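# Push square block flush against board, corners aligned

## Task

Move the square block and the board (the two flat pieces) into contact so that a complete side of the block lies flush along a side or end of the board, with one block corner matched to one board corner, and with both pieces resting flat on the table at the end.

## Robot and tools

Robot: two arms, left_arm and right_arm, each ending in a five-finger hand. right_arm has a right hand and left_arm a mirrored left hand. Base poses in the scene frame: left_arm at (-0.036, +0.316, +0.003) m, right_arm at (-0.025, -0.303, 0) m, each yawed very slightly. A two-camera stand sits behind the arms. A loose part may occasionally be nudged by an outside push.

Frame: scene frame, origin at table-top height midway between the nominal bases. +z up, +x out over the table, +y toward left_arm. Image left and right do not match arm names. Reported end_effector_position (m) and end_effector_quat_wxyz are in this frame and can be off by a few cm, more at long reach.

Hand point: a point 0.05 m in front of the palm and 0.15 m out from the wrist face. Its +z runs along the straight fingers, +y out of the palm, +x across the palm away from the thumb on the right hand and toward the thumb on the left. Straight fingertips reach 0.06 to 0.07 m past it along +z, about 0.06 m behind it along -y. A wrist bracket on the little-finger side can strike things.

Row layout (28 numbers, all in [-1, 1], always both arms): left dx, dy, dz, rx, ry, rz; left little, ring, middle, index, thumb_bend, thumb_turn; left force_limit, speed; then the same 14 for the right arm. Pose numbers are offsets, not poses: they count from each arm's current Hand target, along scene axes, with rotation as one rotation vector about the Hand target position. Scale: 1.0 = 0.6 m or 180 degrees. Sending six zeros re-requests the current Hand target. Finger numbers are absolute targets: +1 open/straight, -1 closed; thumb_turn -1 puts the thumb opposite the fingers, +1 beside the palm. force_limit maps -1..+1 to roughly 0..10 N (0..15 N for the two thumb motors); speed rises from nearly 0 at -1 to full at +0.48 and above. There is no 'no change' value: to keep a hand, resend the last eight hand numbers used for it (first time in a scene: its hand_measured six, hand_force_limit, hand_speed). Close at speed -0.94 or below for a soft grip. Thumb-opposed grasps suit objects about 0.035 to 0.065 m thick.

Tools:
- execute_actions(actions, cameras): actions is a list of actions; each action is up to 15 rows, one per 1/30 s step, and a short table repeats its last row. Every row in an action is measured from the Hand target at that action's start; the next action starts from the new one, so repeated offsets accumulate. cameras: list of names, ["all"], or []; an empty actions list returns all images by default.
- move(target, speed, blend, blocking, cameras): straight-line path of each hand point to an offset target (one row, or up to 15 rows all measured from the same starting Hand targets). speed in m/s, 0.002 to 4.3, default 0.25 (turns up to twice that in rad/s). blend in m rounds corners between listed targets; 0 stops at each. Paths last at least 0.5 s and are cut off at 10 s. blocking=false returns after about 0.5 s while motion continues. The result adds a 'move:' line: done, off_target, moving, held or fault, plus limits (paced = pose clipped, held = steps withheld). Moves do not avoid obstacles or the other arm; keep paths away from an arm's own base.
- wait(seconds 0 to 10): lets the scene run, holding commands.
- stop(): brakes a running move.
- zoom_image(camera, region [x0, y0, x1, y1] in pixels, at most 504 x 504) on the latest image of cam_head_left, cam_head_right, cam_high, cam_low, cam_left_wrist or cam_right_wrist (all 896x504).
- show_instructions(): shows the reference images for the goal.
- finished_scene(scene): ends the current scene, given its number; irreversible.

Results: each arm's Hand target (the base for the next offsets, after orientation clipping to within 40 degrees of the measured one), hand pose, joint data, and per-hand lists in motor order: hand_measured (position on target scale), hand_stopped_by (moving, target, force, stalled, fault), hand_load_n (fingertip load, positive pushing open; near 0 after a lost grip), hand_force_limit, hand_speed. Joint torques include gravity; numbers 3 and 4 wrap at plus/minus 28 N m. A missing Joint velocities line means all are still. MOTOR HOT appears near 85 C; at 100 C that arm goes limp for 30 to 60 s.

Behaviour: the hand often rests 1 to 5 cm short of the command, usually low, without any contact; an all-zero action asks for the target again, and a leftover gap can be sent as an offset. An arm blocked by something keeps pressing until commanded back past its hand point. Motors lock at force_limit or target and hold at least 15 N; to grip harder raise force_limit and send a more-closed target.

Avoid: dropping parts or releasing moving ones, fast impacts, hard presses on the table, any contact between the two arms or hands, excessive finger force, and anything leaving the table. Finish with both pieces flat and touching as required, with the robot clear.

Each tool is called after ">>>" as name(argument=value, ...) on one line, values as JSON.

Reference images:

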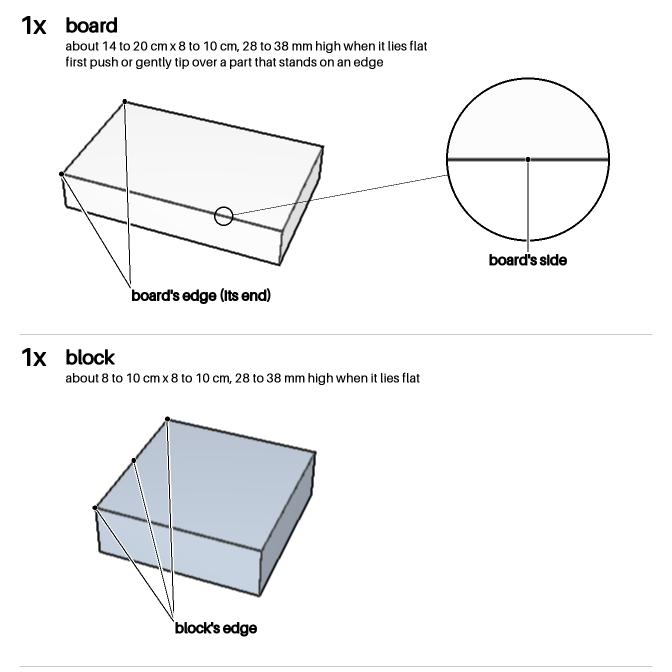

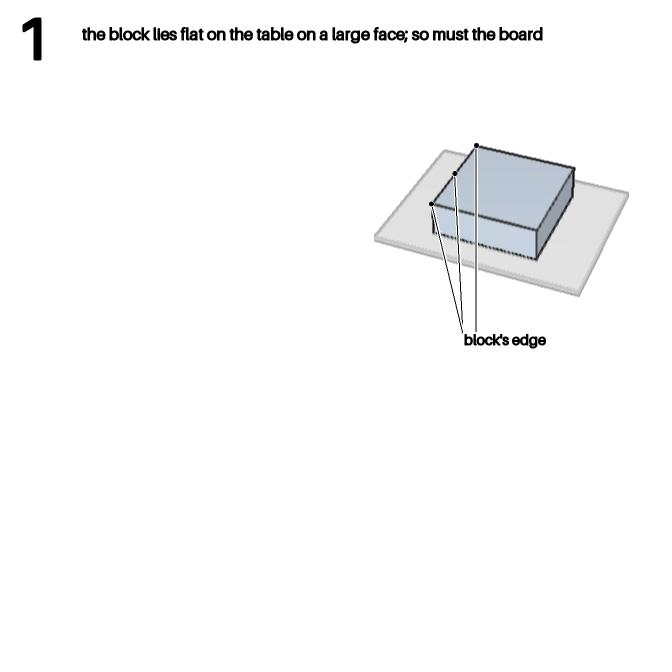

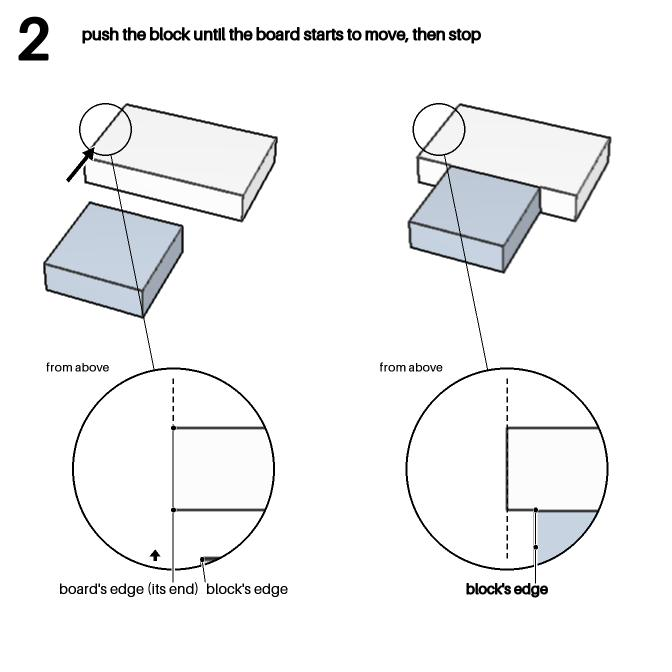

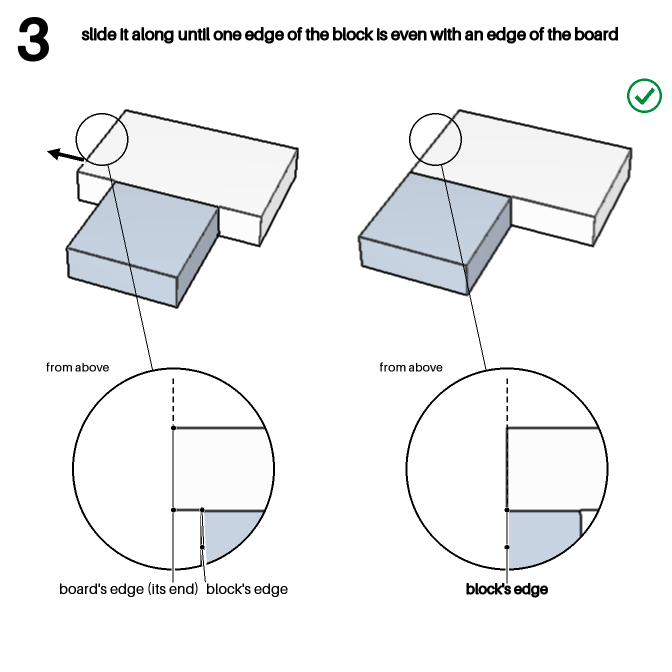

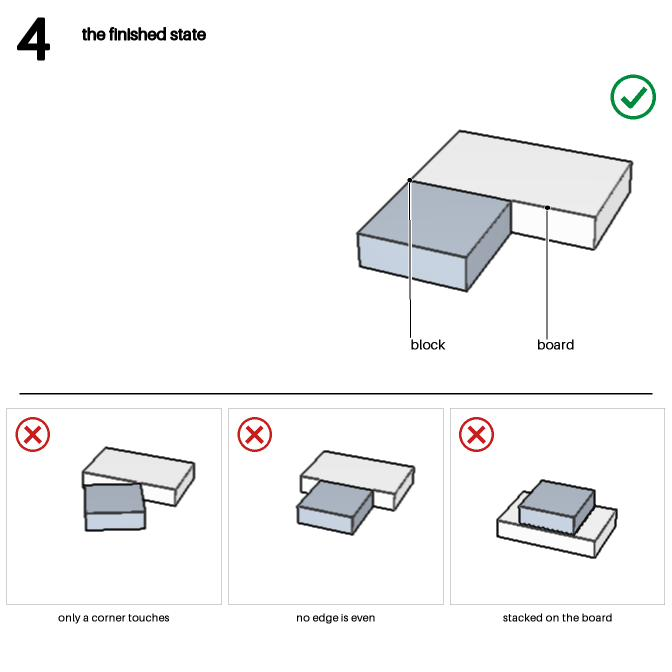

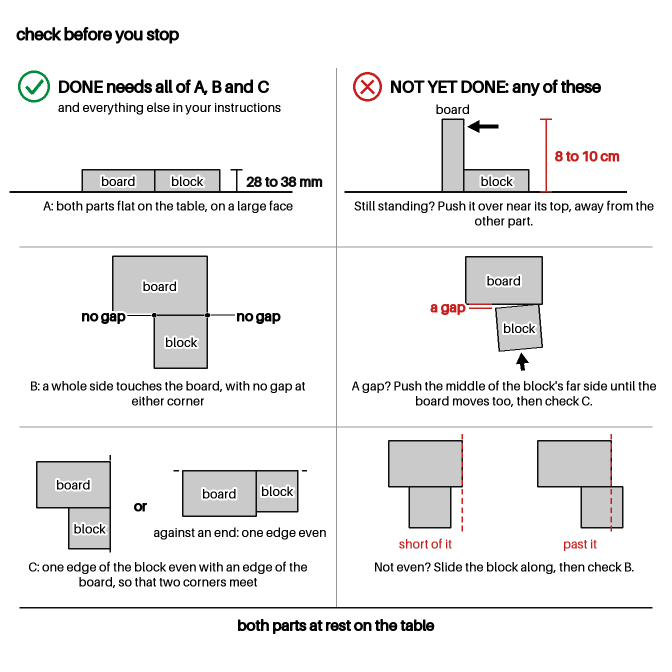

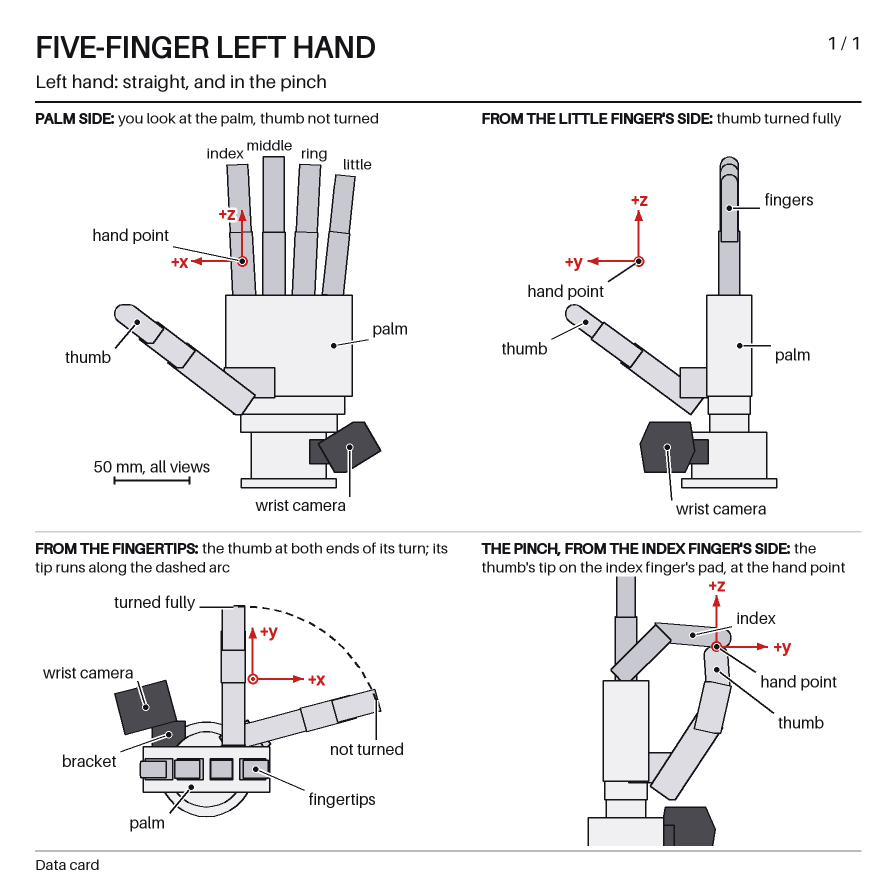

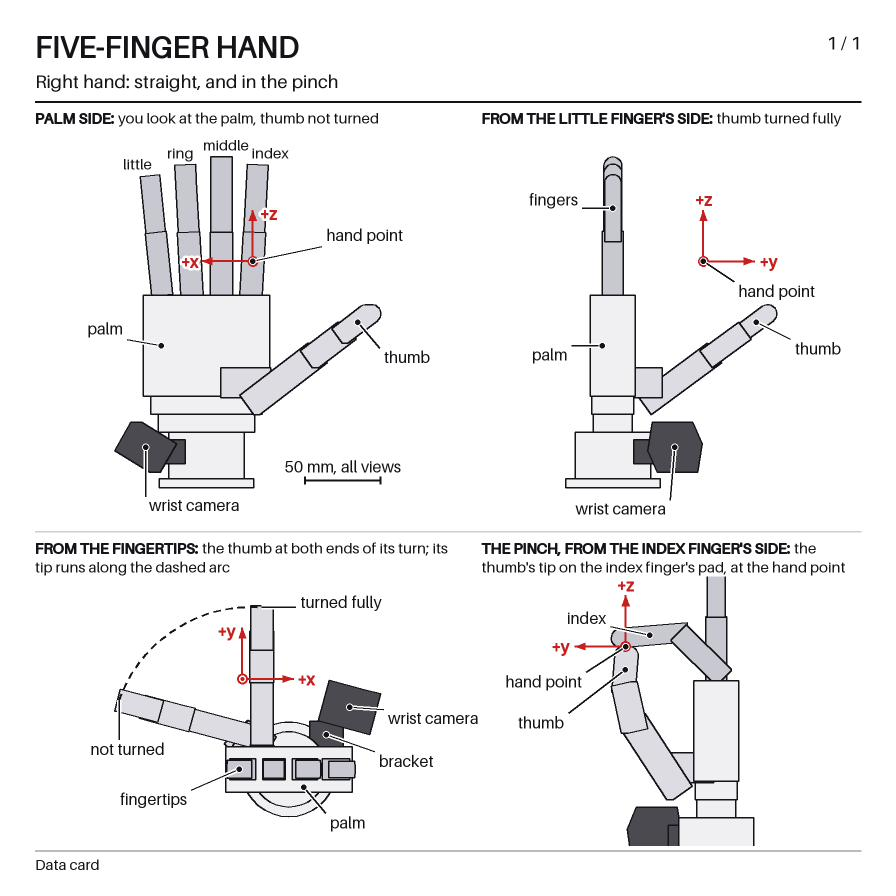

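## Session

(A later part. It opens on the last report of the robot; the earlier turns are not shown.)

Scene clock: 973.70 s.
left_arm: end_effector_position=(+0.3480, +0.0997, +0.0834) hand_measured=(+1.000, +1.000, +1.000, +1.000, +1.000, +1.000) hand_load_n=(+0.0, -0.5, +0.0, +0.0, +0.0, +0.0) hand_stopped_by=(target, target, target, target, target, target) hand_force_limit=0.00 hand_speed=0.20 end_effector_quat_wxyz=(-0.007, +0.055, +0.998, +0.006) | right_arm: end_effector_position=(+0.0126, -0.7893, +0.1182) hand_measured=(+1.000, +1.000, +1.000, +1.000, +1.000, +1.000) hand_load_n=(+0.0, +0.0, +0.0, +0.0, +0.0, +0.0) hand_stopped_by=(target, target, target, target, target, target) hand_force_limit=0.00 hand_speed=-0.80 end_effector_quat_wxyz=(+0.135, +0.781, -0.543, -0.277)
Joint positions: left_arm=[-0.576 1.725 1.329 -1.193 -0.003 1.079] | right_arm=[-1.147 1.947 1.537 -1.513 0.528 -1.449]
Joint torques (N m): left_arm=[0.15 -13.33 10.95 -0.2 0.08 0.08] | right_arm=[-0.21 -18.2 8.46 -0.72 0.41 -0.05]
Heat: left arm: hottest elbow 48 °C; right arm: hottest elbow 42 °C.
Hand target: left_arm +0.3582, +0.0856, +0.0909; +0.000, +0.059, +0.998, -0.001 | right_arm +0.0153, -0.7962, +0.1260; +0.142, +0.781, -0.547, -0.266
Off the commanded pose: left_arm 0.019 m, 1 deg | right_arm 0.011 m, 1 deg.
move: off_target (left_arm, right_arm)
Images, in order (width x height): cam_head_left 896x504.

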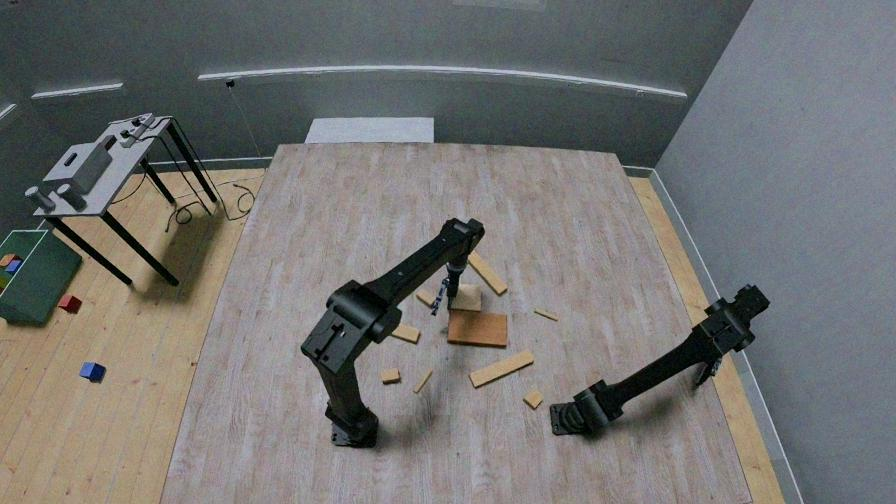

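>>> move(target=[[0.0,0.04,0.0,0,0,0,1,1,1,1,1,1,0,0.2,0,0,0,0,0,0,1,1,1,1,1,1,0,-0.8],[0.0,0.05,0.2,0,0,0,1,1,1,1,1,1,0,0.2,0,0,0,0,0,0,1,1,1,1,1,1,0,-0.8],[-0.07,-0.19,0.205,0,0,0.5,1,1,1,1,1,1,0,0.2,0,0,0,0,0,0,1,1,1,1,1,1,0,-0.8]], speed=[0.1,0.25,0.35], blend=[0.005,0.03,0], cameras=["cam_left_wrist","cam_head_left"])

>>> zoom_image(camera="cam_left_wrist", region=[400, 10, 560, 210])

Scene clock: 988.20 s.
left_arm: end_effector_position=(+0.3132, -0.0213, +0.2049) hand_measured=(+1.000, +1.000, +1.000, +1.000, +1.000, +1.000) hand_load_n=(+0.0, +0.0, +0.0, -0.5, +0.0, +0.0) hand_stopped_by=(target, target, target, target, target, target) hand_force_limit=0.00 hand_speed=0.20 end_effector_quat_wxyz=(-0.002, -0.662, +0.749, +0.007) | right_arm: end_effector_position=(+0.0126, -0.7893, +0.1182) hand_measured=(+1.000, +1.000, +1.000, +1.000, +1.000, +1.000) hand_load_n=(+0.0, +0.0, +0.0, +0.0, +0.0, +0.0) hand_stopped_by=(target, target, target, target, target, target) hand_force_limit=0.00 hand_speed=-0.80 end_effector_quat_wxyz=(+0.135, +0.781, -0.543, -0.277)
Joint positions: left_arm=[-0.624 1.71 1.639 -1.514 0.002 -0.525] | right_arm=[-1.147 1.947 1.537 -1.513 0.528 -1.449]
Joint torques (N m): left_arm=[0.44 -15.03 10.39 -0.23 -0.14 -0.01] | right_arm=[-0.09 -18.26 8.36 -0.73 0.4 -0.04]
Heat: left arm: hottest elbow 48 °C; right arm: hottest elbow 42 °C.
Hand target: left_arm +0.3163, -0.0283, +0.2138; +0.001, -0.664, +0.748, +0.000 | right_arm +0.0153, -0.7962, +0.1260; +0.142, +0.781, -0.547, -0.266
Off the commanded pose: left_arm 0.012 m, 1 deg | right_arm 0.011 m, 1 deg.
move: off_target (left_arm, right_arm)
Images, in order (width x height): cam_head_left 896x504, cam_left_wrist 896x504.

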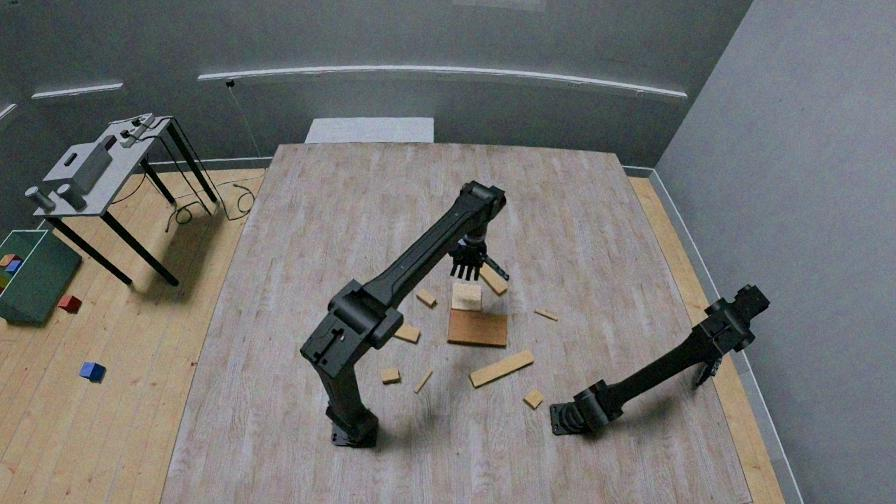

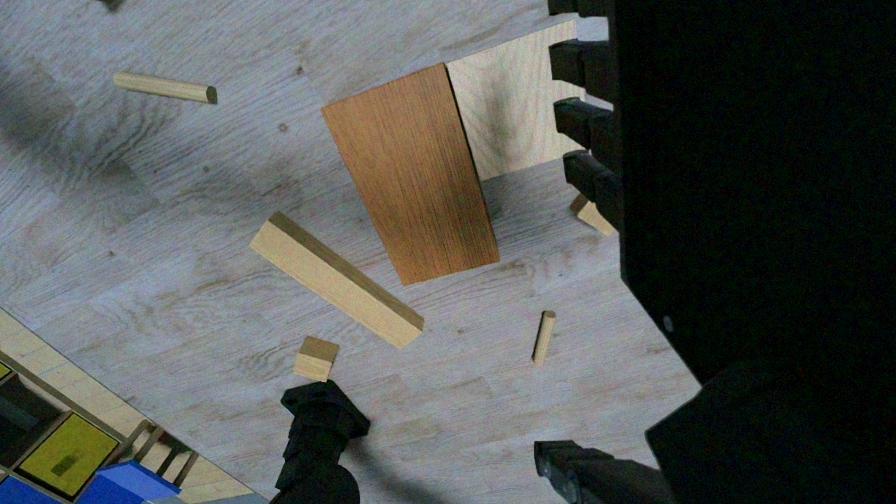

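Scaled by 2.520 from the camera's 896x504 image, which has a finer 1280x720 frame.

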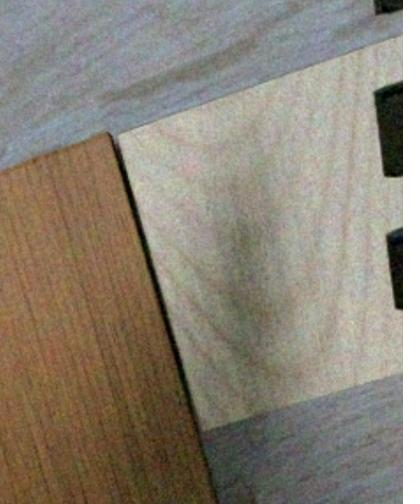

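>>> zoom_image(camera="cam_left_wrist", region=[420, 40, 480, 100])

>>> zoom_image(camera="cam_left_wrist", region=[455, 130, 515, 190])

Scaled by 8.400 from the camera's 896x504 image, which has a finer 1280x720 frame.

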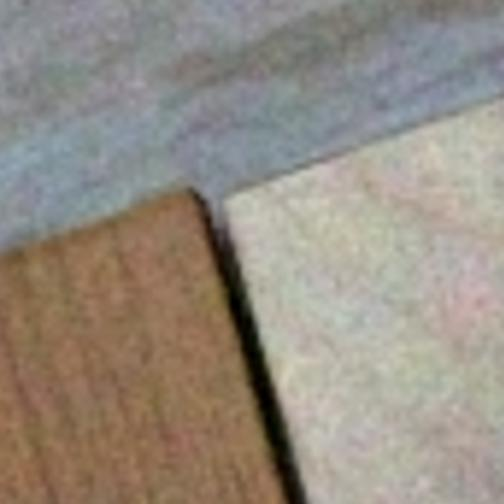

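Scaled by 8.400 from the camera's 896x504 image, which has a finer 1280x720 frame.

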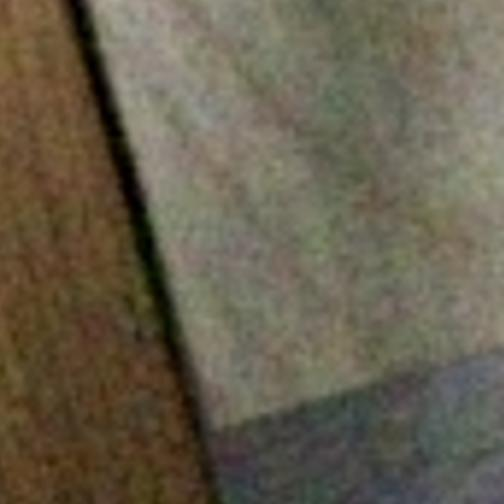

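>>> move(target=[[0.126,-0.034,0.0,0,0,0,1,1,1,1,1,1,0,0.2,0,0,0,0,0,0,1,1,1,1,1,1,0,-0.8],[0.126,-0.034,-0.226,0,0,0,1,1,1,1,1,1,0,0.2,0,0,0,0,0,0,1,1,1,1,1,1,0,-0.8],[0.092,-0.034,-0.224,0,0,0,1,1,1,1,1,1,0,0.2,0,0,0,0,0,0,1,1,1,1,1,1,0,-0.8]], speed=[0.3,0.2,0.05], blend=[0.02,0,0], cameras=["cam_left_wrist","cam_head_left"])

>>> zoom_image(camera="cam_head_left", region=[420, 265, 510, 345])

Scene clock: 1039.33 s.
left_arm: end_effector_position=(+0.3724, -0.0451, +0.0795) hand_measured=(+1.000, +1.000, +1.000, +1.000, +1.000, +1.000) hand_load_n=(+0.0, +0.0, +0.0, +0.0, +0.0, +0.0) hand_stopped_by=(target, target, target, target, target, target) hand_force_limit=0.00 hand_speed=0.20 end_effector_quat_wxyz=(-0.001, -0.663, +0.748, +0.006) | right_arm: end_effector_position=(+0.0126, -0.7893, +0.1182) hand_measured=(+1.000, +1.000, +1.000, +1.000, +1.000, +1.000) hand_load_n=(+0.0, +0.0, +0.0, +0.0, +0.0, +0.0) hand_stopped_by=(target, target, target, target, target, target) hand_force_limit=0.00 hand_speed=-0.80 end_effector_quat_wxyz=(+0.135, +0.781, -0.543, -0.277)
Joint positions: left_arm=[-0.595 1.934 1.623 -1.272 0 -0.5] | right_arm=[-1.147 1.947 1.537 -1.513 0.528 -1.449]
Joint torques (N m): left_arm=[0.5 -18.9 7.16 0.84 -0.08 0.02] | right_arm=[-0.03 -18.14 8.46 -0.69 0.39 -0.06]
Heat: left arm: hottest elbow 45 °C; right arm: hottest elbow 42 °C.
Hand target: left_arm +0.3715, -0.0488, +0.0796; +0.001, -0.664, +0.748, +0.000 | right_arm +0.0153, -0.7962, +0.1260; +0.142, +0.781, -0.547, -0.266
Off the commanded pose: left_arm 0.004 m, 1 deg | right_arm 0.011 m, 1 deg.
move: off_target (right_arm)
Images, in order (width x height): cam_head_left 896x504, cam_left_wrist 896x504.

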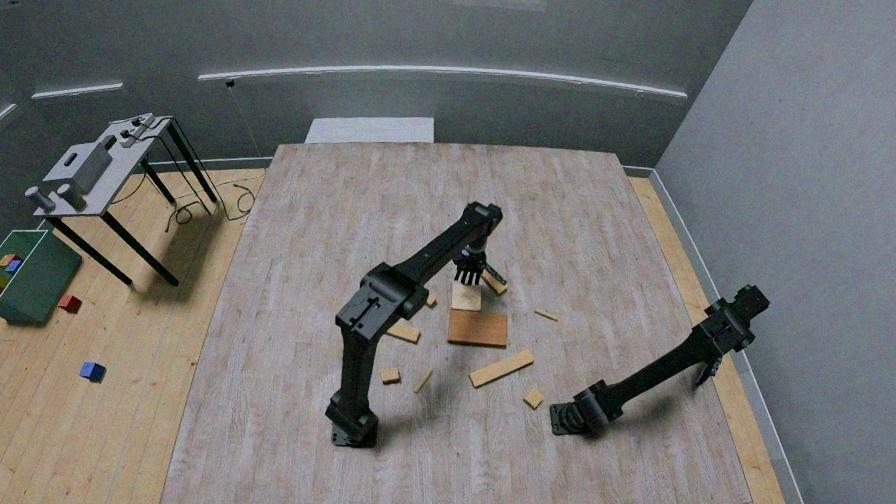

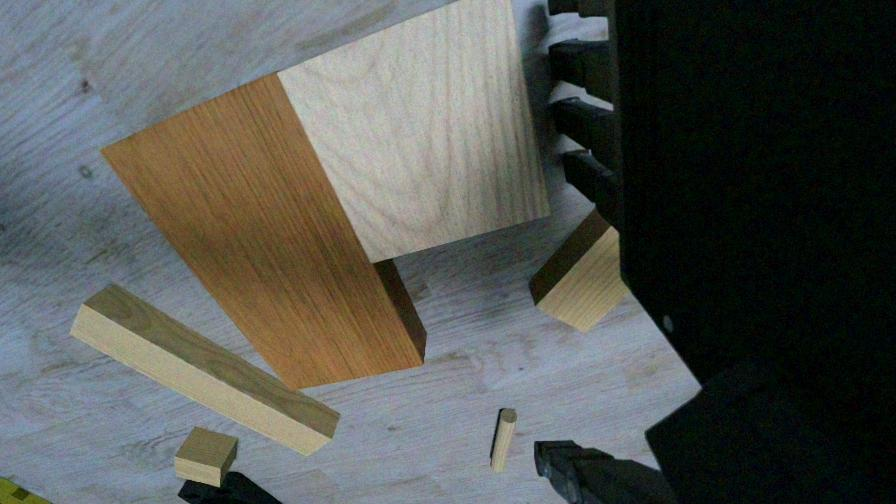

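Scaled by 5.600 from the camera's 896x504 image, which has a finer 1280x720 frame.

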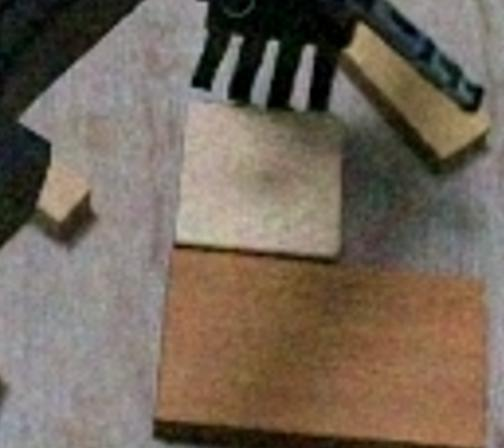

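>>> move(target=[-0.028,0.003,0.005,0,0,0,1,1,1,1,1,1,0,0.2,0,0,0,0,0,0,1,1,1,1,1,1,0,-0.8], speed=0.04, cameras=["cam_head_left","cam_left_wrist"])

>>> zoom_image(camera="cam_head_left", region=[420, 265, 510, 345])

Scene clock: 1049.83 s.
left_arm: end_effector_position=(+0.3573, -0.0425, +0.0808) hand_measured=(+1.000, +1.000, +1.000, +1.000, +1.000, +1.000) hand_load_n=(+0.0, +0.0, +0.0, +0.0, +0.0, +0.0) hand_stopped_by=(target, target, target, target, target, target) hand_force_limit=0.00 hand_speed=0.20 end_effector_quat_wxyz=(-0.001, -0.663, +0.749, +0.005) | right_arm: end_effector_position=(+0.0126, -0.7893, +0.1182) hand_measured=(+1.000, +1.000, +1.000, +1.000, +1.000, +1.000) hand_load_n=(+0.0, +0.0, +0.0, +0.0, +0.0, +0.0) hand_stopped_by=(target, target, target, target, target, target) hand_force_limit=0.00 hand_speed=-0.80 end_effector_quat_wxyz=(+0.135, +0.781, -0.543, -0.277)
Joint positions: left_arm=[-0.607 1.898 1.572 -1.256 0 -0.511] | right_arm=[-1.147 1.947 1.537 -1.513 0.528 -1.449]
Joint torques (N m): left_arm=[0.32 -18.96 7.12 0.76 -0.06 -0.03] | right_arm=[-0.03 -18.02 8.39 -0.69 0.39 -0.04]
Heat: left arm: hottest elbow 44 °C; right arm: hottest elbow 42 °C.
Hand target: left_arm +0.3546, -0.0471, +0.0825; +0.001, -0.664, +0.748, +0.000 | right_arm +0.0153, -0.7962, +0.1260; +0.142, +0.781, -0.547, -0.266
Off the commanded pose: left_arm 0.005 m, 1 deg | right_arm 0.011 m, 1 deg.
move: off_target (right_arm)
Images, in order (width x height): cam_head_left 896x504, cam_left_wrist 896x504.

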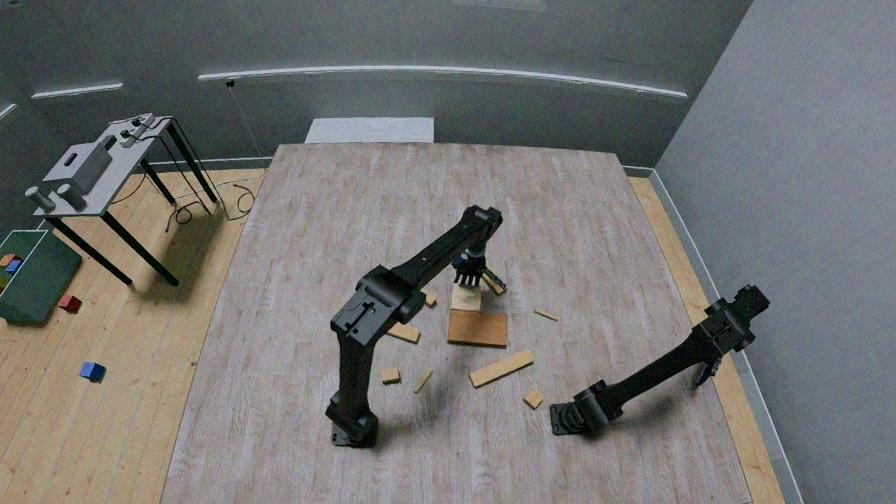

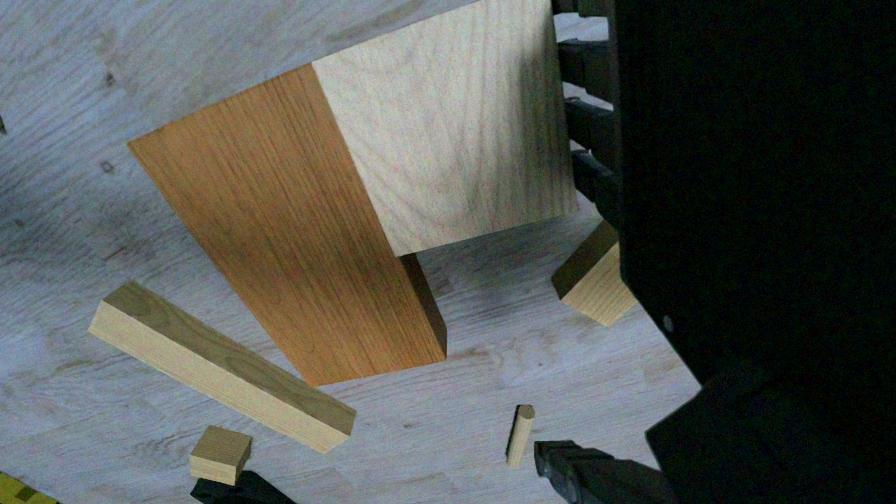

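Scaled by 5.600 from the camera's 896x504 image, which has a finer 1280x720 frame.

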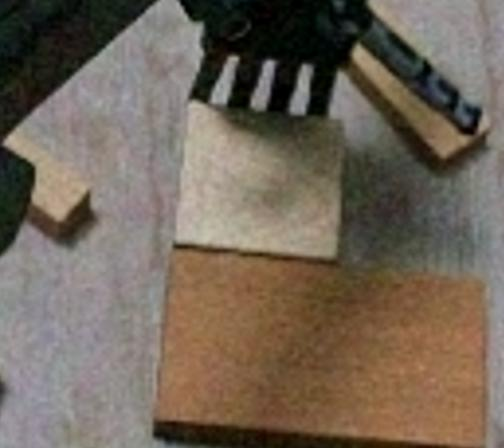

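>>> move(target=[-0.007,0.001,0.001,0,0,0,1,1,1,1,1,1,0,0.2,0,0,0,0,0,0,1,1,1,1,1,1,0,-0.8], speed=0.04, cameras=["cam_head_left","cam_left_wrist"])

>>> zoom_image(camera="cam_head_left", region=[420, 265, 510, 345])

>>> zoom_image(camera="cam_left_wrist", region=[290, 30, 350, 90])

Scene clock: 1057.00 s.
left_arm: end_effector_position=(+0.3553, -0.0412, +0.0808) hand_measured=(+1.000, +1.000, +1.000, +1.000, +1.000, +1.000) hand_load_n=(+0.0, +0.0, +0.0, +0.0, -0.5, +0.0) hand_stopped_by=(target, target, target, target, target, target) hand_force_limit=0.00 hand_speed=0.20 end_effector_quat_wxyz=(+0.000, -0.664, +0.748, +0.004) | right_arm: end_effector_position=(+0.0126, -0.7893, +0.1182) hand_measured=(+1.000, +1.000, +1.000, +1.000, +1.000, +1.000) hand_load_n=(+0.0, +0.0, +0.0, +0.0, +0.0, +0.0) hand_stopped_by=(target, target, target, target, target, target) hand_force_limit=0.00 hand_speed=-0.80 end_effector_quat_wxyz=(+0.135, +0.781, -0.543, -0.277)
Joint positions: left_arm=[-0.608 1.889 1.56 -1.25 -0.001 -0.513] | right_arm=[-1.147 1.947 1.537 -1.513 0.528 -1.449]
Joint torques (N m): left_arm=[0.09 -18.84 7.12 0.44 -0.02 -0.04] | right_arm=[0.32 -18.2 8.46 -0.69 0.41 -0.05]
Heat: left arm: hottest elbow 43 °C; right arm: hottest elbow 42 °C.
Hand target: left_arm +0.3505, -0.0464, +0.0831; +0.001, -0.664, +0.748, +0.000 | right_arm +0.0153, -0.7962, +0.1260; +0.142, +0.781, -0.547, -0.266
Off the commanded pose: left_arm 0.008 m, 0 deg | right_arm 0.011 m, 1 deg.
move: off_target (right_arm)
Images, in order (width x height): cam_head_left 896x504, cam_left_wrist 896x504.

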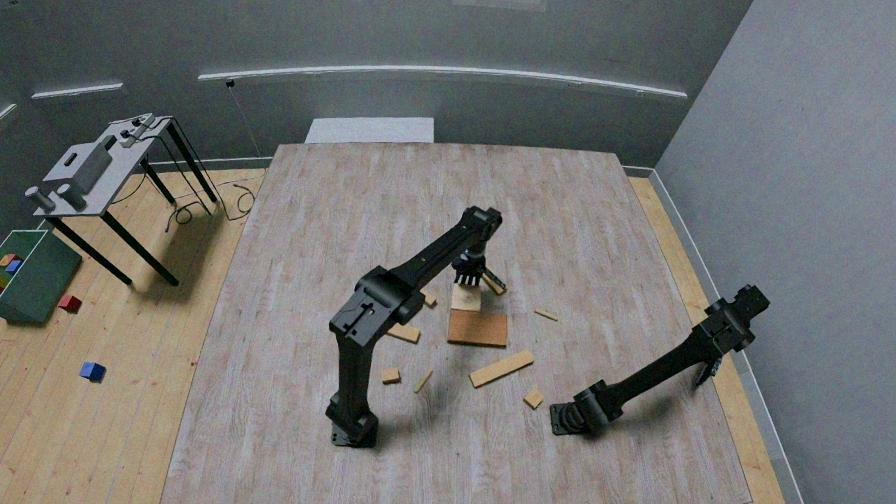

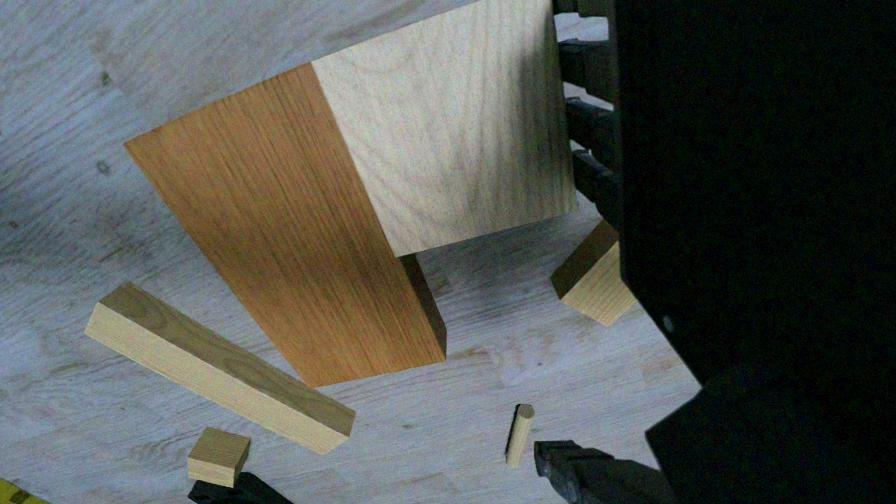

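Scaled by 5.600 from the camera's 896x504 image, which has a finer 1280x720 frame.

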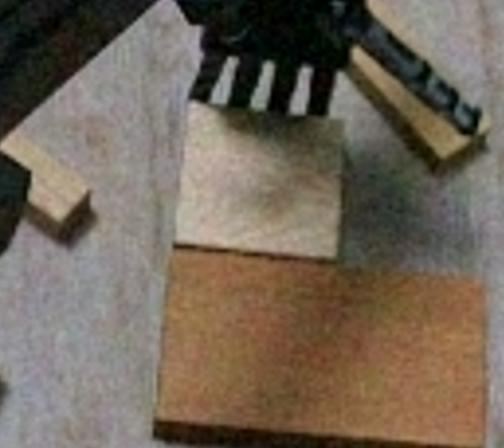

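Scaled by 8.400 from the camera's 896x504 image, which has a finer 1280x720 frame.

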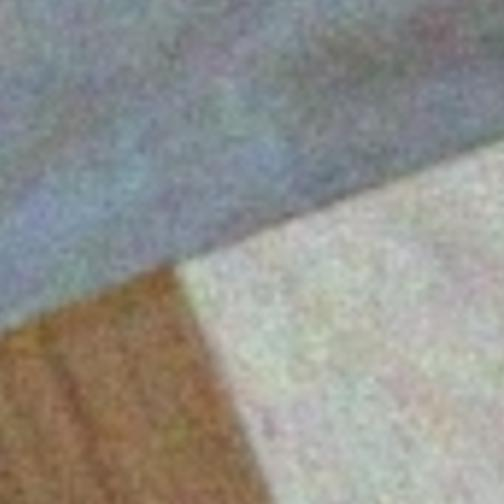

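>>> move(target=[[0.045,0.0,0.0,0,0,0,1,1,1,1,1,1,0,0.2,0,0,0,0,0,0,1,1,1,1,1,1,0,-0.8],[0.045,0.0,0.17,0,0,0,1,1,1,1,1,1,0,0.2,0,0,0,0,0,0,1,1,1,1,1,1,0,-0.8],[-0.065,0.02,0.2,0,0,0,1,1,1,1,1,1,0,0.2,0,0,0,0,0,0,1,1,1,1,1,1,0,-0.8]], speed=[0.08,0.25,0.25], blend=[0.003,0.03,0], cameras=["cam_left_wrist","cam_head_left"])

>>> zoom_image(camera="cam_left_wrist", region=[400, 10, 560, 210])

Scene clock: 1074.73 s.
left_arm: end_effector_position=(+0.3144, -0.0350, +0.2095) hand_measured=(+1.000, +1.000, +1.000, +1.000, +1.000, +1.000) hand_load_n=(+0.0, +0.0, +0.0, +0.0, -0.5, +0.0) hand_stopped_by=(target, target, target, target, target, target) hand_force_limit=0.00 hand_speed=0.20 end_effector_quat_wxyz=(+0.003, -0.660, +0.751, -0.013) | right_arm: end_effector_position=(+0.0126, -0.7893, +0.1182) hand_measured=(+1.000, +1.000, +1.000, +1.000, +1.000, +1.000) hand_load_n=(+0.0, -0.5, +0.0, +0.0, +0.0, +0.0) hand_stopped_by=(target, target, target, target, target, target) hand_force_limit=0.00 hand_speed=-0.80 end_effector_quat_wxyz=(+0.135, +0.781, -0.543, -0.277)
Joint positions: left_arm=[-0.645 1.705 1.649 -1.488 -0.001 -0.54] | right_arm=[-1.147 1.947 1.537 -1.513 0.528 -1.449]
Joint torques (N m): left_arm=[0.85 -14.33 7.73 -0.08 -0.05 0] | right_arm=[0.09 -18.43 8.38 -0.7 0.39 -0.05]
Heat: left arm: hottest elbow 42 °C; right arm: hottest elbow 42 °C.
Hand target: left_arm +0.3115, -0.0345, +0.2031; +0.001, -0.664, +0.748, +0.000 | right_arm +0.0153, -0.7962, +0.1260; +0.142, +0.781, -0.547, -0.266
Off the commanded pose: left_arm 0.007 m, 2 deg | right_arm 0.011 m, 1 deg.
move: off_target (right_arm)
Images, in order (width x height): cam_head_left 896x504, cam_left_wrist 896x504.

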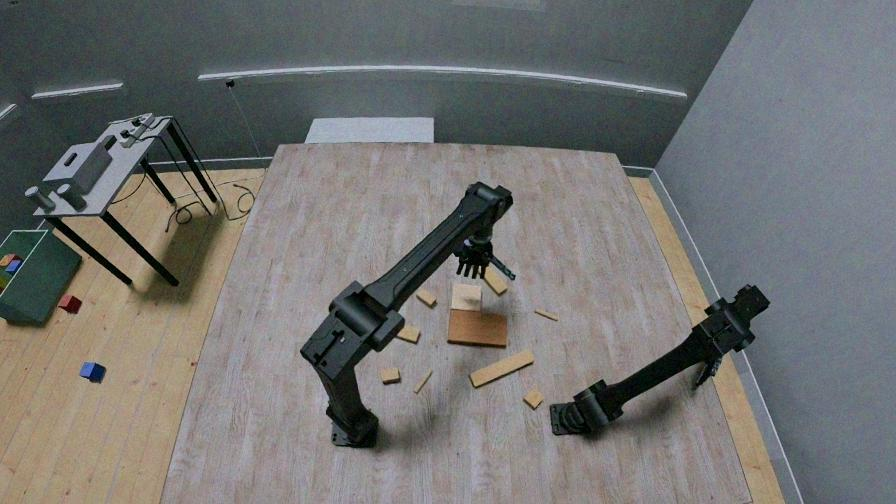

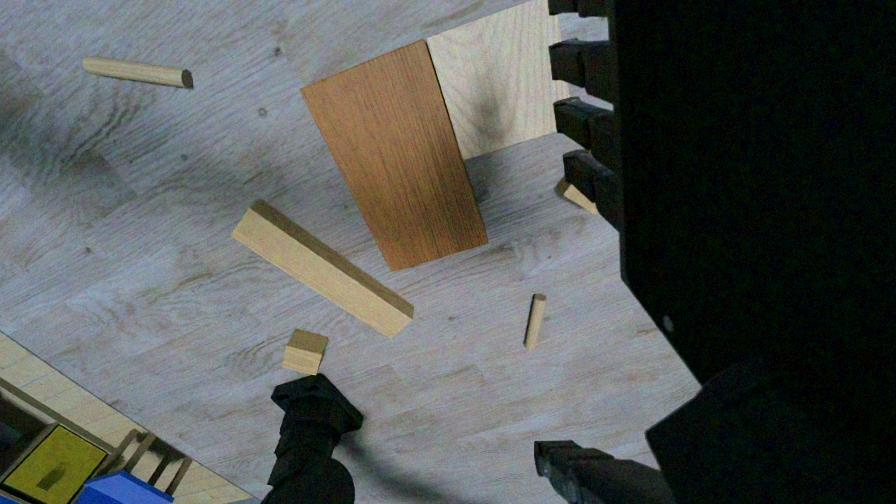

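Scaled by 2.520 from the camera's 896x504 image, which has a finer 1280x720 frame.

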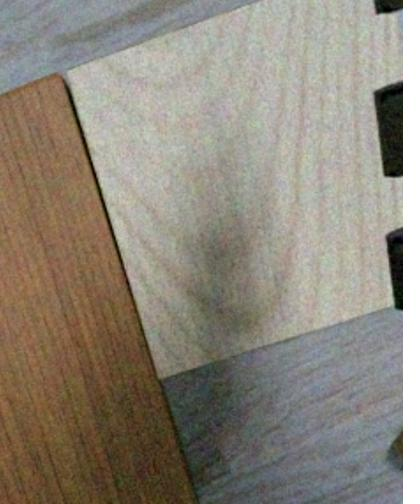

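>>> zoom_image(camera="cam_left_wrist", region=[400, 20, 460, 80])

>>> zoom_image(camera="cam_left_wrist", region=[435, 110, 495, 170])

Scaled by 8.400 from the camera's 896x504 image, which has a finer 1280x720 frame.

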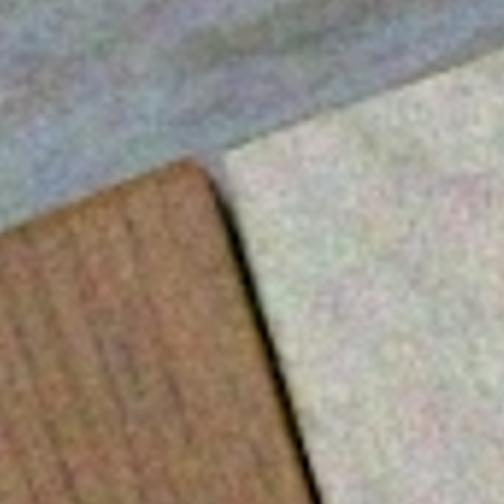

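Scaled by 8.400 from the camera's 896x504 image, which has a finer 1280x720 frame.

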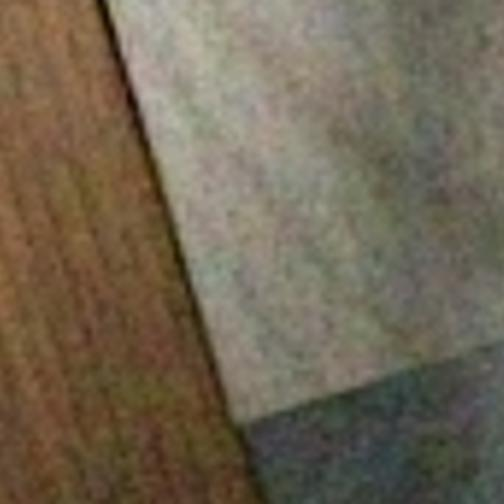

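>>> move(target=[[0.048,0.0,0.01,0,0,-0.496,1,1,1,1,1,1,0,0.2,0,0,0,0,0,0,1,1,1,1,1,1,0,-0.8],[0.048,0.0,-0.12,0,0,-0.496,1,1,1,1,1,1,0,0.2,0,0,0,0,0,0,1,1,1,1,1,1,0,-0.8]], speed=[0.35,0.15], cameras=["cam_left_wrist","cam_head_left","cam_head_right"])

>>> zoom_image(camera="cam_head_left", region=[420, 255, 520, 345])

Scene clock: 1110.70 s.
left_arm: end_effector_position=(+0.3395, -0.0298, +0.1380) hand_measured=(+1.000, +1.000, +1.000, +1.000, +1.000, +1.000) hand_load_n=(-0.5, +0.0, +0.0, +0.0, +0.0, +0.0) hand_stopped_by=(target, target, target, target, target, target) hand_force_limit=0.00 hand_speed=0.20 end_effector_quat_wxyz=(+0.001, +0.044, +0.999, +0.001) | right_arm: end_effector_position=(+0.0126, -0.7893, +0.1182) hand_measured=(+1.000, +1.000, +1.000, +1.000, +1.000, +1.000) hand_load_n=(+0.0, +0.0, +0.0, +0.0, +0.0, +0.0) hand_stopped_by=(target, target, target, target, target, target) hand_force_limit=0.00 hand_speed=-0.80 end_effector_quat_wxyz=(+0.135, +0.781, -0.543, -0.277)
Joint positions: left_arm=[-0.77 1.866 1.681 -1.386 -0.003 0.864] | right_arm=[-1.147 1.947 1.537 -1.513 0.528 -1.449]
Joint torques (N m): left_arm=[0.56 -16.73 7.83 0.88 0.05 0.21] | right_arm=[-0.03 -18.14 8.43 -0.61 0.41 -0.06]
Heat: left arm: hottest elbow 42 °C; right arm: hottest elbow 42 °C.
Hand target: left_arm +0.3403, -0.0344, +0.1312; +0.000, +0.053, +0.999, +0.000 | right_arm +0.0153, -0.7962, +0.1260; +0.142, +0.781, -0.547, -0.266
Off the commanded pose: left_arm 0.008 m, 1 deg | right_arm 0.011 m, 1 deg.
move: off_target (right_arm)
Images, in order (width x height): cam_head_left 896x504, cam_head_right 896x504, cam_left_wrist 896x504.

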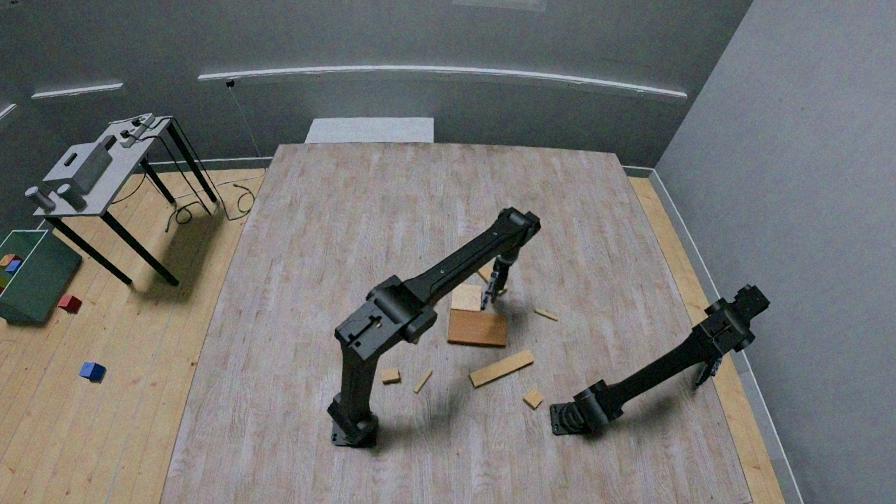

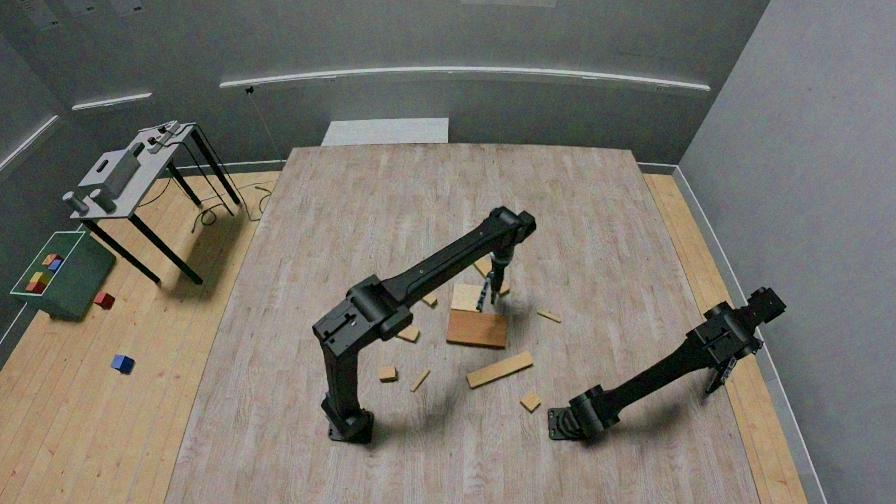

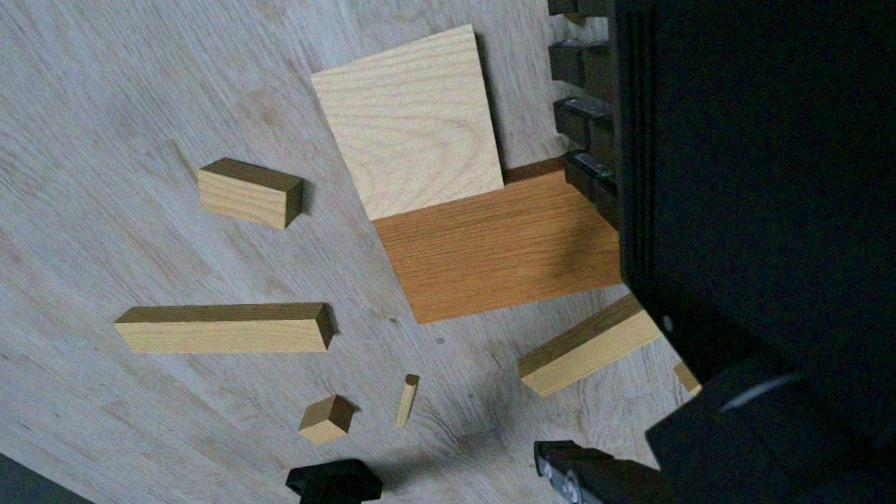

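Scaled by 5.040 from the camera's 896x504 image, which has a finer 1280x720 frame.

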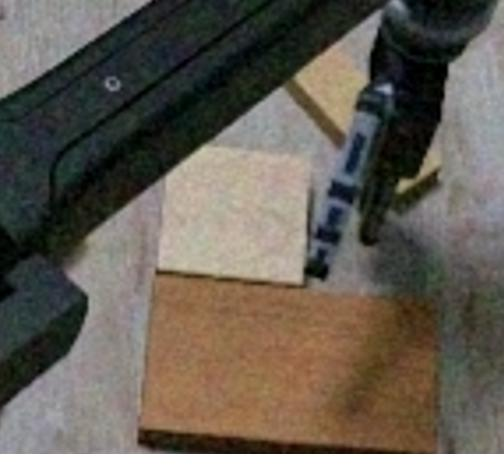

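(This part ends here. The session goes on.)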